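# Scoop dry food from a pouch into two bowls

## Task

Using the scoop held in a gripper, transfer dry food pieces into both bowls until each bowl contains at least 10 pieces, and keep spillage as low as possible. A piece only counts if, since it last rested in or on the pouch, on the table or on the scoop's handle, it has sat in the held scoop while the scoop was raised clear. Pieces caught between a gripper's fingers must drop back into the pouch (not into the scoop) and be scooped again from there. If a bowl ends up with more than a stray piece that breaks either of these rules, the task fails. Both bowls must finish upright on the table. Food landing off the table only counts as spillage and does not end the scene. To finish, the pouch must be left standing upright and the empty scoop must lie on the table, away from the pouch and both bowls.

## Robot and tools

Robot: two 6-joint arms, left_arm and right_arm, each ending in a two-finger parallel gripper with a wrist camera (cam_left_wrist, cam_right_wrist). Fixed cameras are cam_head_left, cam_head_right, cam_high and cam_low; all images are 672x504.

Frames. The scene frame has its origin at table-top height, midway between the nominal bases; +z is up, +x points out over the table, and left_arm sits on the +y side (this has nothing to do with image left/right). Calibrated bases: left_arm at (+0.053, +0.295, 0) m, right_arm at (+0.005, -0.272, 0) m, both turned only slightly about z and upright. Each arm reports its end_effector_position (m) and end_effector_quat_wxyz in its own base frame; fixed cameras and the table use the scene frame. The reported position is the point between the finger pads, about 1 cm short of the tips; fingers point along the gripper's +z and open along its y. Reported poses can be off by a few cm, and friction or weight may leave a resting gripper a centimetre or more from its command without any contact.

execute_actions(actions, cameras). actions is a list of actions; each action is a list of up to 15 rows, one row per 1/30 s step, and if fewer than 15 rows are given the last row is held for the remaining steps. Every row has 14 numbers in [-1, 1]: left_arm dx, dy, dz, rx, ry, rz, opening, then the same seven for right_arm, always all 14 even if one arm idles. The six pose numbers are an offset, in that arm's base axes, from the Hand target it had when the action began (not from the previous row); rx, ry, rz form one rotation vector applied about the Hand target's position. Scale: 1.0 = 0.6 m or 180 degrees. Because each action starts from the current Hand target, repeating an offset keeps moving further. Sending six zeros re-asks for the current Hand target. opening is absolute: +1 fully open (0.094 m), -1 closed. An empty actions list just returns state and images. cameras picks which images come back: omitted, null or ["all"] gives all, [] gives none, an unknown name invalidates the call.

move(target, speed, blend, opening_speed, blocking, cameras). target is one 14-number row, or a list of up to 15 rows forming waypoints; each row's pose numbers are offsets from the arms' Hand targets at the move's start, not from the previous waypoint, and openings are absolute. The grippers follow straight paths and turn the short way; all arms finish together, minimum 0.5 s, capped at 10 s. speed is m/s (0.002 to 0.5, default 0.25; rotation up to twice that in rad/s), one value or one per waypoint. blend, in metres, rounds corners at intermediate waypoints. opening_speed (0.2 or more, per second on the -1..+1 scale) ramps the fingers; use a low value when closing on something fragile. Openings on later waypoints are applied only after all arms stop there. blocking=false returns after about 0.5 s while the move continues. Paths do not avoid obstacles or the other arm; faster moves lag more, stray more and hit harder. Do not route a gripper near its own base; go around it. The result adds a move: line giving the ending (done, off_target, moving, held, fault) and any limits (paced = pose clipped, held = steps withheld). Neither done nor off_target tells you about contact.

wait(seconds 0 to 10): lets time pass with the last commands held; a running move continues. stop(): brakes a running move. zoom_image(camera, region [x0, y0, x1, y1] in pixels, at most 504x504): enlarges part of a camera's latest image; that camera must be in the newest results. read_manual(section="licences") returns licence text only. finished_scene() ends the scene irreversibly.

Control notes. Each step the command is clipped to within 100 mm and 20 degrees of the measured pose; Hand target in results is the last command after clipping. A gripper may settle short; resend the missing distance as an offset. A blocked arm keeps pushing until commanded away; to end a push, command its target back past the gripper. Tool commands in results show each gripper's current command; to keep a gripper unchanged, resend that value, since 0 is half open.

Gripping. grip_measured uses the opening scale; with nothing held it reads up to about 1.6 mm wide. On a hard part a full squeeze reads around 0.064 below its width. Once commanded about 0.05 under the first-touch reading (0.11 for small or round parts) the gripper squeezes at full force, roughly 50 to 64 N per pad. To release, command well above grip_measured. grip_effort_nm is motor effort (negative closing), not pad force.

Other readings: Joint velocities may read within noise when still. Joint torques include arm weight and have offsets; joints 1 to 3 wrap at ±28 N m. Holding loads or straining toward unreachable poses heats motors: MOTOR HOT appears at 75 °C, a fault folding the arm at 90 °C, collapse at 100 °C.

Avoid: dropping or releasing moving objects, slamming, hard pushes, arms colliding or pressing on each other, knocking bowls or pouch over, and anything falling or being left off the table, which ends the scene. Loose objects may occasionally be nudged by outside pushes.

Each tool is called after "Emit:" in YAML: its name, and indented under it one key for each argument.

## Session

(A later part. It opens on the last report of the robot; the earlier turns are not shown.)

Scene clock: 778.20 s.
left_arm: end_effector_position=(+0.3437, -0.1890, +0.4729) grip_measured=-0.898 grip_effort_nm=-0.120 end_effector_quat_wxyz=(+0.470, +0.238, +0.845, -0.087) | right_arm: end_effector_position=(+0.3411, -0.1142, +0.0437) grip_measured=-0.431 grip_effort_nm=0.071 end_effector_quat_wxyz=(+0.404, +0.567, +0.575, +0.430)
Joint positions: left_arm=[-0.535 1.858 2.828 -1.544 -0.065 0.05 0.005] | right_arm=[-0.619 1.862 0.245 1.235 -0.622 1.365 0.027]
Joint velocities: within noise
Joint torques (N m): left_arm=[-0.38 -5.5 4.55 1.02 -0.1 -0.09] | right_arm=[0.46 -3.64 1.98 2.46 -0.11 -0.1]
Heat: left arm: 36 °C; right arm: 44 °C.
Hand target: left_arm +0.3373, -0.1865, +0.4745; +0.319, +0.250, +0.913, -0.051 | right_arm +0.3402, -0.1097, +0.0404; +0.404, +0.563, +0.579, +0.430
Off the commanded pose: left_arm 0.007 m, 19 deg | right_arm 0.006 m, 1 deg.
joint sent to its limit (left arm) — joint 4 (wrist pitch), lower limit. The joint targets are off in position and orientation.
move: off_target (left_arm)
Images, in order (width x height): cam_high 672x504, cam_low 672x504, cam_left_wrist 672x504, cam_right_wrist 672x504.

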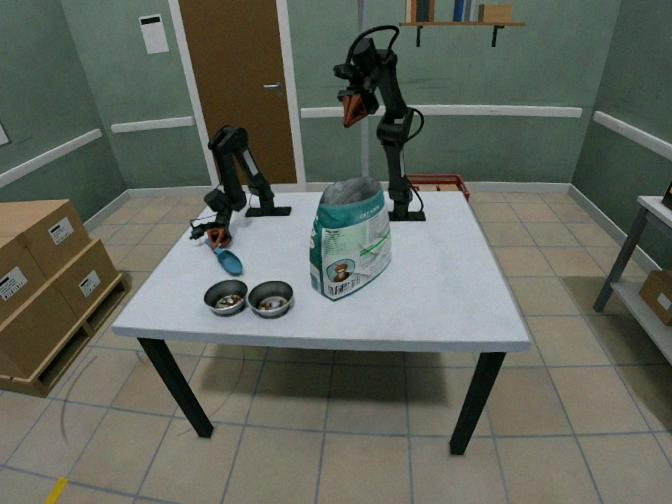

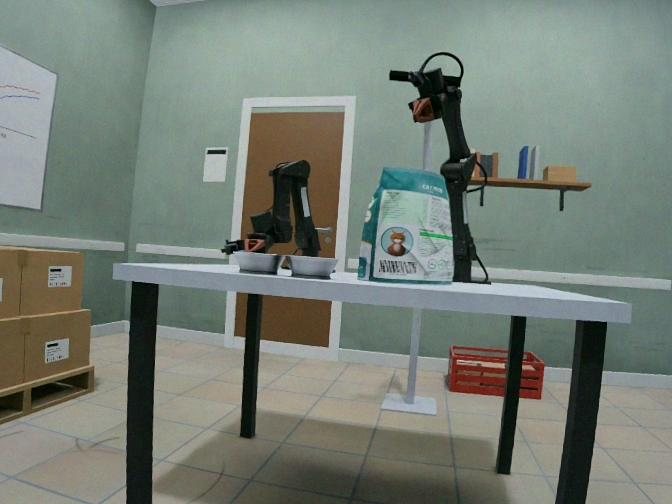

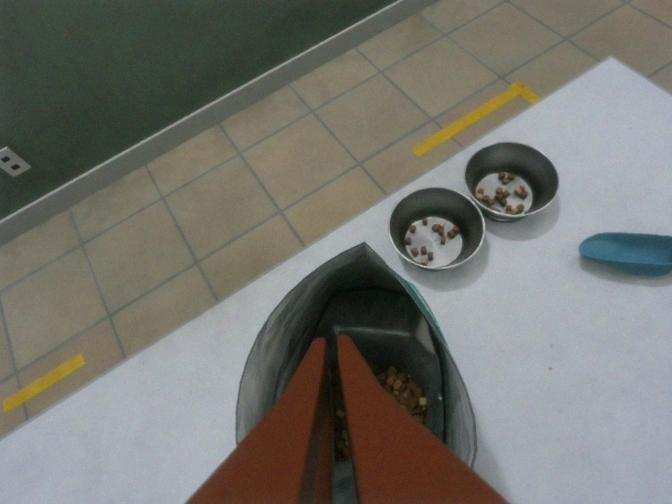

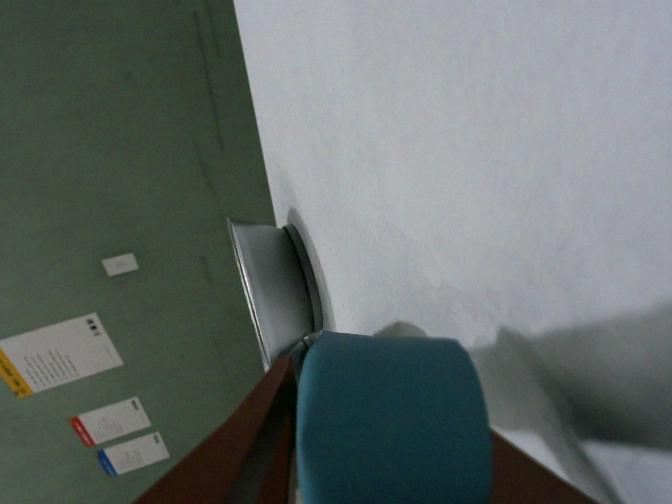

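Emit:
move:
  target:
    - [0,0,0,0,0,0,-0.9,0,0,0,0,0,0,-0.2]
    - [0,0,0,0,0,0,-0.9,-0.13,0,0,0,0,0,-0.2]
  speed: 0.05
  opening_speed: 0.2
  cameras: ["cam_low","cam_high","cam_right_wrist","cam_left_wrist"]

Emit:
zoom_image:
  camera: "cam_high"
  region: [160, 200, 280, 300]

Scene clock: 788.77 s.
left_arm: end_effector_position=(+0.3437, -0.1890, +0.4729) grip_measured=-0.898 grip_effort_nm=-0.125 end_effector_quat_wxyz=(+0.470, +0.238, +0.845, -0.087) | right_arm: end_effector_position=(+0.2643, -0.1156, +0.0421) grip_measured=-0.202 grip_effort_nm=0.081 end_effector_quat_wxyz=(+0.416, +0.565, +0.573, +0.424)
Joint positions: left_arm=[-0.535 1.858 2.828 -1.544 -0.065 0.05 0.005] | right_arm=[-0.907 1.761 0.024 1.265 -0.868 1.203 0.038]
Joint velocities: within noise
Joint torques (N m): left_arm=[-0.51 -5.37 4.6 1.03 -0.1 -0.04] | right_arm=[-0.42 -5.44 1.59 1.44 -0.46 -0.21]
Heat: left arm: 36 °C; right arm: 43 °C.
Hand target: left_arm +0.3373, -0.1865, +0.4745; +0.319, +0.250, +0.913, -0.051 | right_arm +0.2622, -0.1097, +0.0404; +0.404, +0.563, +0.579, +0.430
Off the commanded pose: left_arm 0.007 m, 19 deg | right_arm 0.007 m, 2 deg.
joint sent to its limit (left arm) — joint 4 (wrist pitch), lower limit. The joint targets are off in position and orientation.
move: off_target (left_arm)
Images, in order (width x height): cam_high 672x504, cam_low 672x504, cam_left_wrist 672x504, cam_right_wrist 672x504.

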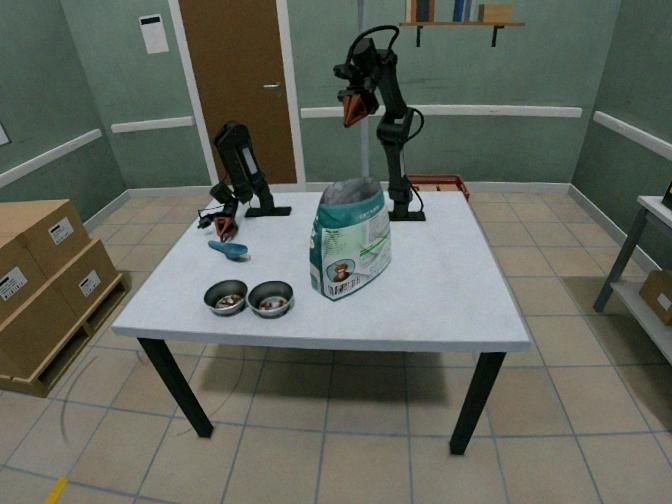

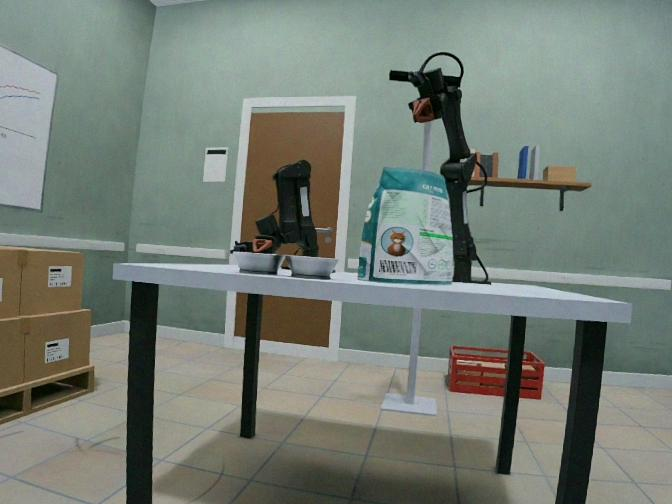

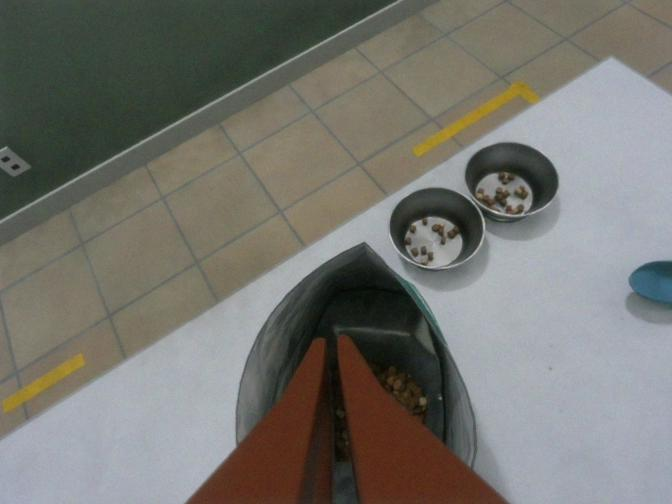

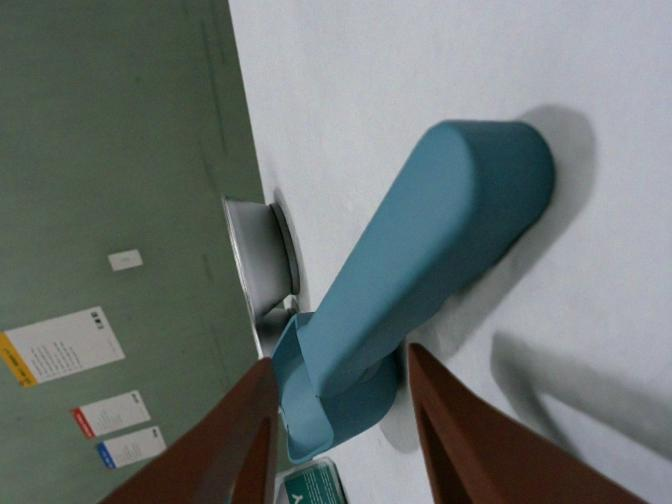

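Scaled by 4.200.

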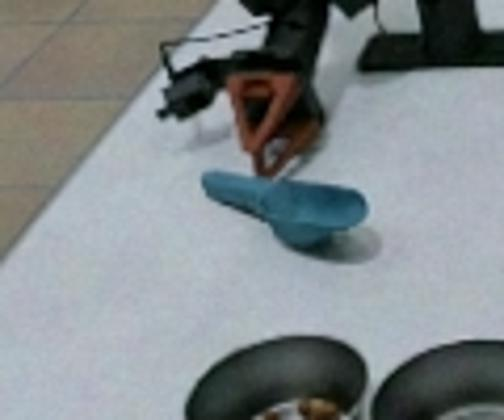

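Emit:
move:
  target: [0,0,0,0,0,0,-0.9,-0.06,0,0,0,0,0,-0.2]
  speed: 0.04
  cameras: ["cam_high","cam_right_wrist"]

Emit:
zoom_image:
  camera: "cam_high"
  region: [160, 200, 280, 300]

Scene clock: 796.40 s.
left_arm: end_effector_position=(+0.3437, -0.1890, +0.4729) grip_measured=-0.898 grip_effort_nm=-0.115 end_effector_quat_wxyz=(+0.470, +0.238, +0.845, -0.087) | right_arm: end_effector_position=(+0.2307, -0.1176, +0.0422) grip_measured=-0.202 grip_effort_nm=0.081 end_effector_quat_wxyz=(+0.416, +0.560, +0.579, +0.422)
Joint positions: left_arm=[-0.535 1.858 2.828 -1.544 -0.065 0.05 0.005] | right_arm=[-1.116 1.572 -0.002 0.932 -1.049 0.986 0.038]
Joint velocities: within noise
Joint torques (N m): left_arm=[-0.59 -5.38 4.56 0.99 -0.09 -0.11] | right_arm=[-0.42 -4.15 2.11 1.11 -0.54 -0.24]
Heat: left arm: 36 °C; right arm: 43 °C.
Hand target: left_arm +0.3373, -0.1865, +0.4745; +0.319, +0.250, +0.913, -0.051 | right_arm +0.2262, -0.1097, +0.0404; +0.404, +0.563, +0.579, +0.430
Off the commanded pose: left_arm 0.007 m, 19 deg | right_arm 0.009 m, 2 deg.
joint sent to its limit (left arm) — joint 4 (wrist pitch), lower limit. The joint targets are off in position and orientation.
joint sent to its limit (right arm) — joint 3 (elbow), lower limit, where the elbow is as bent as it goes. The joint targets still meet the commanded pose.
move: off_target (left_arm)
Images, in order (width x height): cam_high 672x504, cam_right_wrist 672x504.

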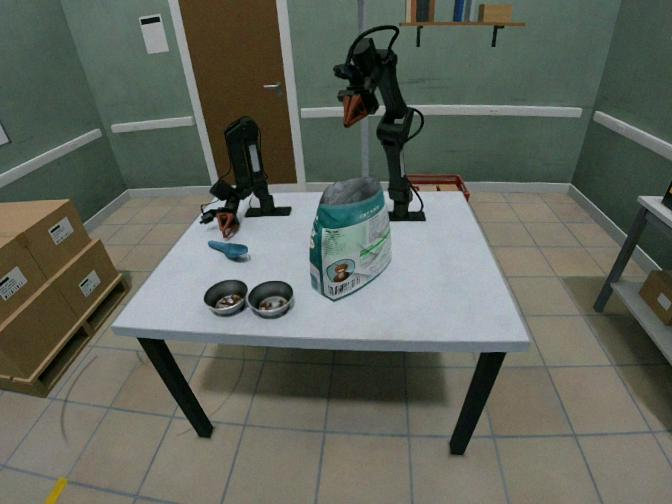

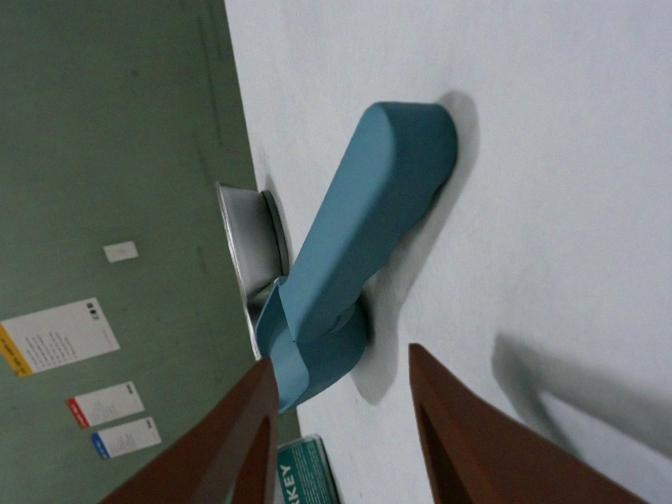

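Scaled by 4.200.

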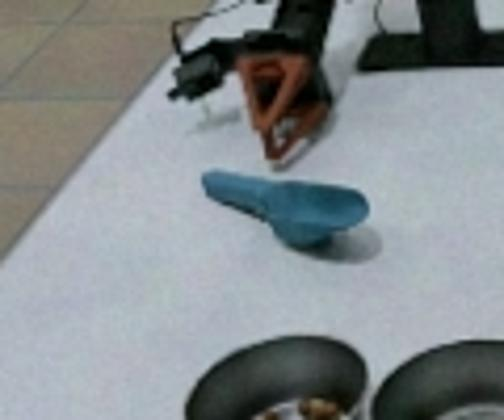

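Emit:
finished_scene:

The scene is finished: the task was done.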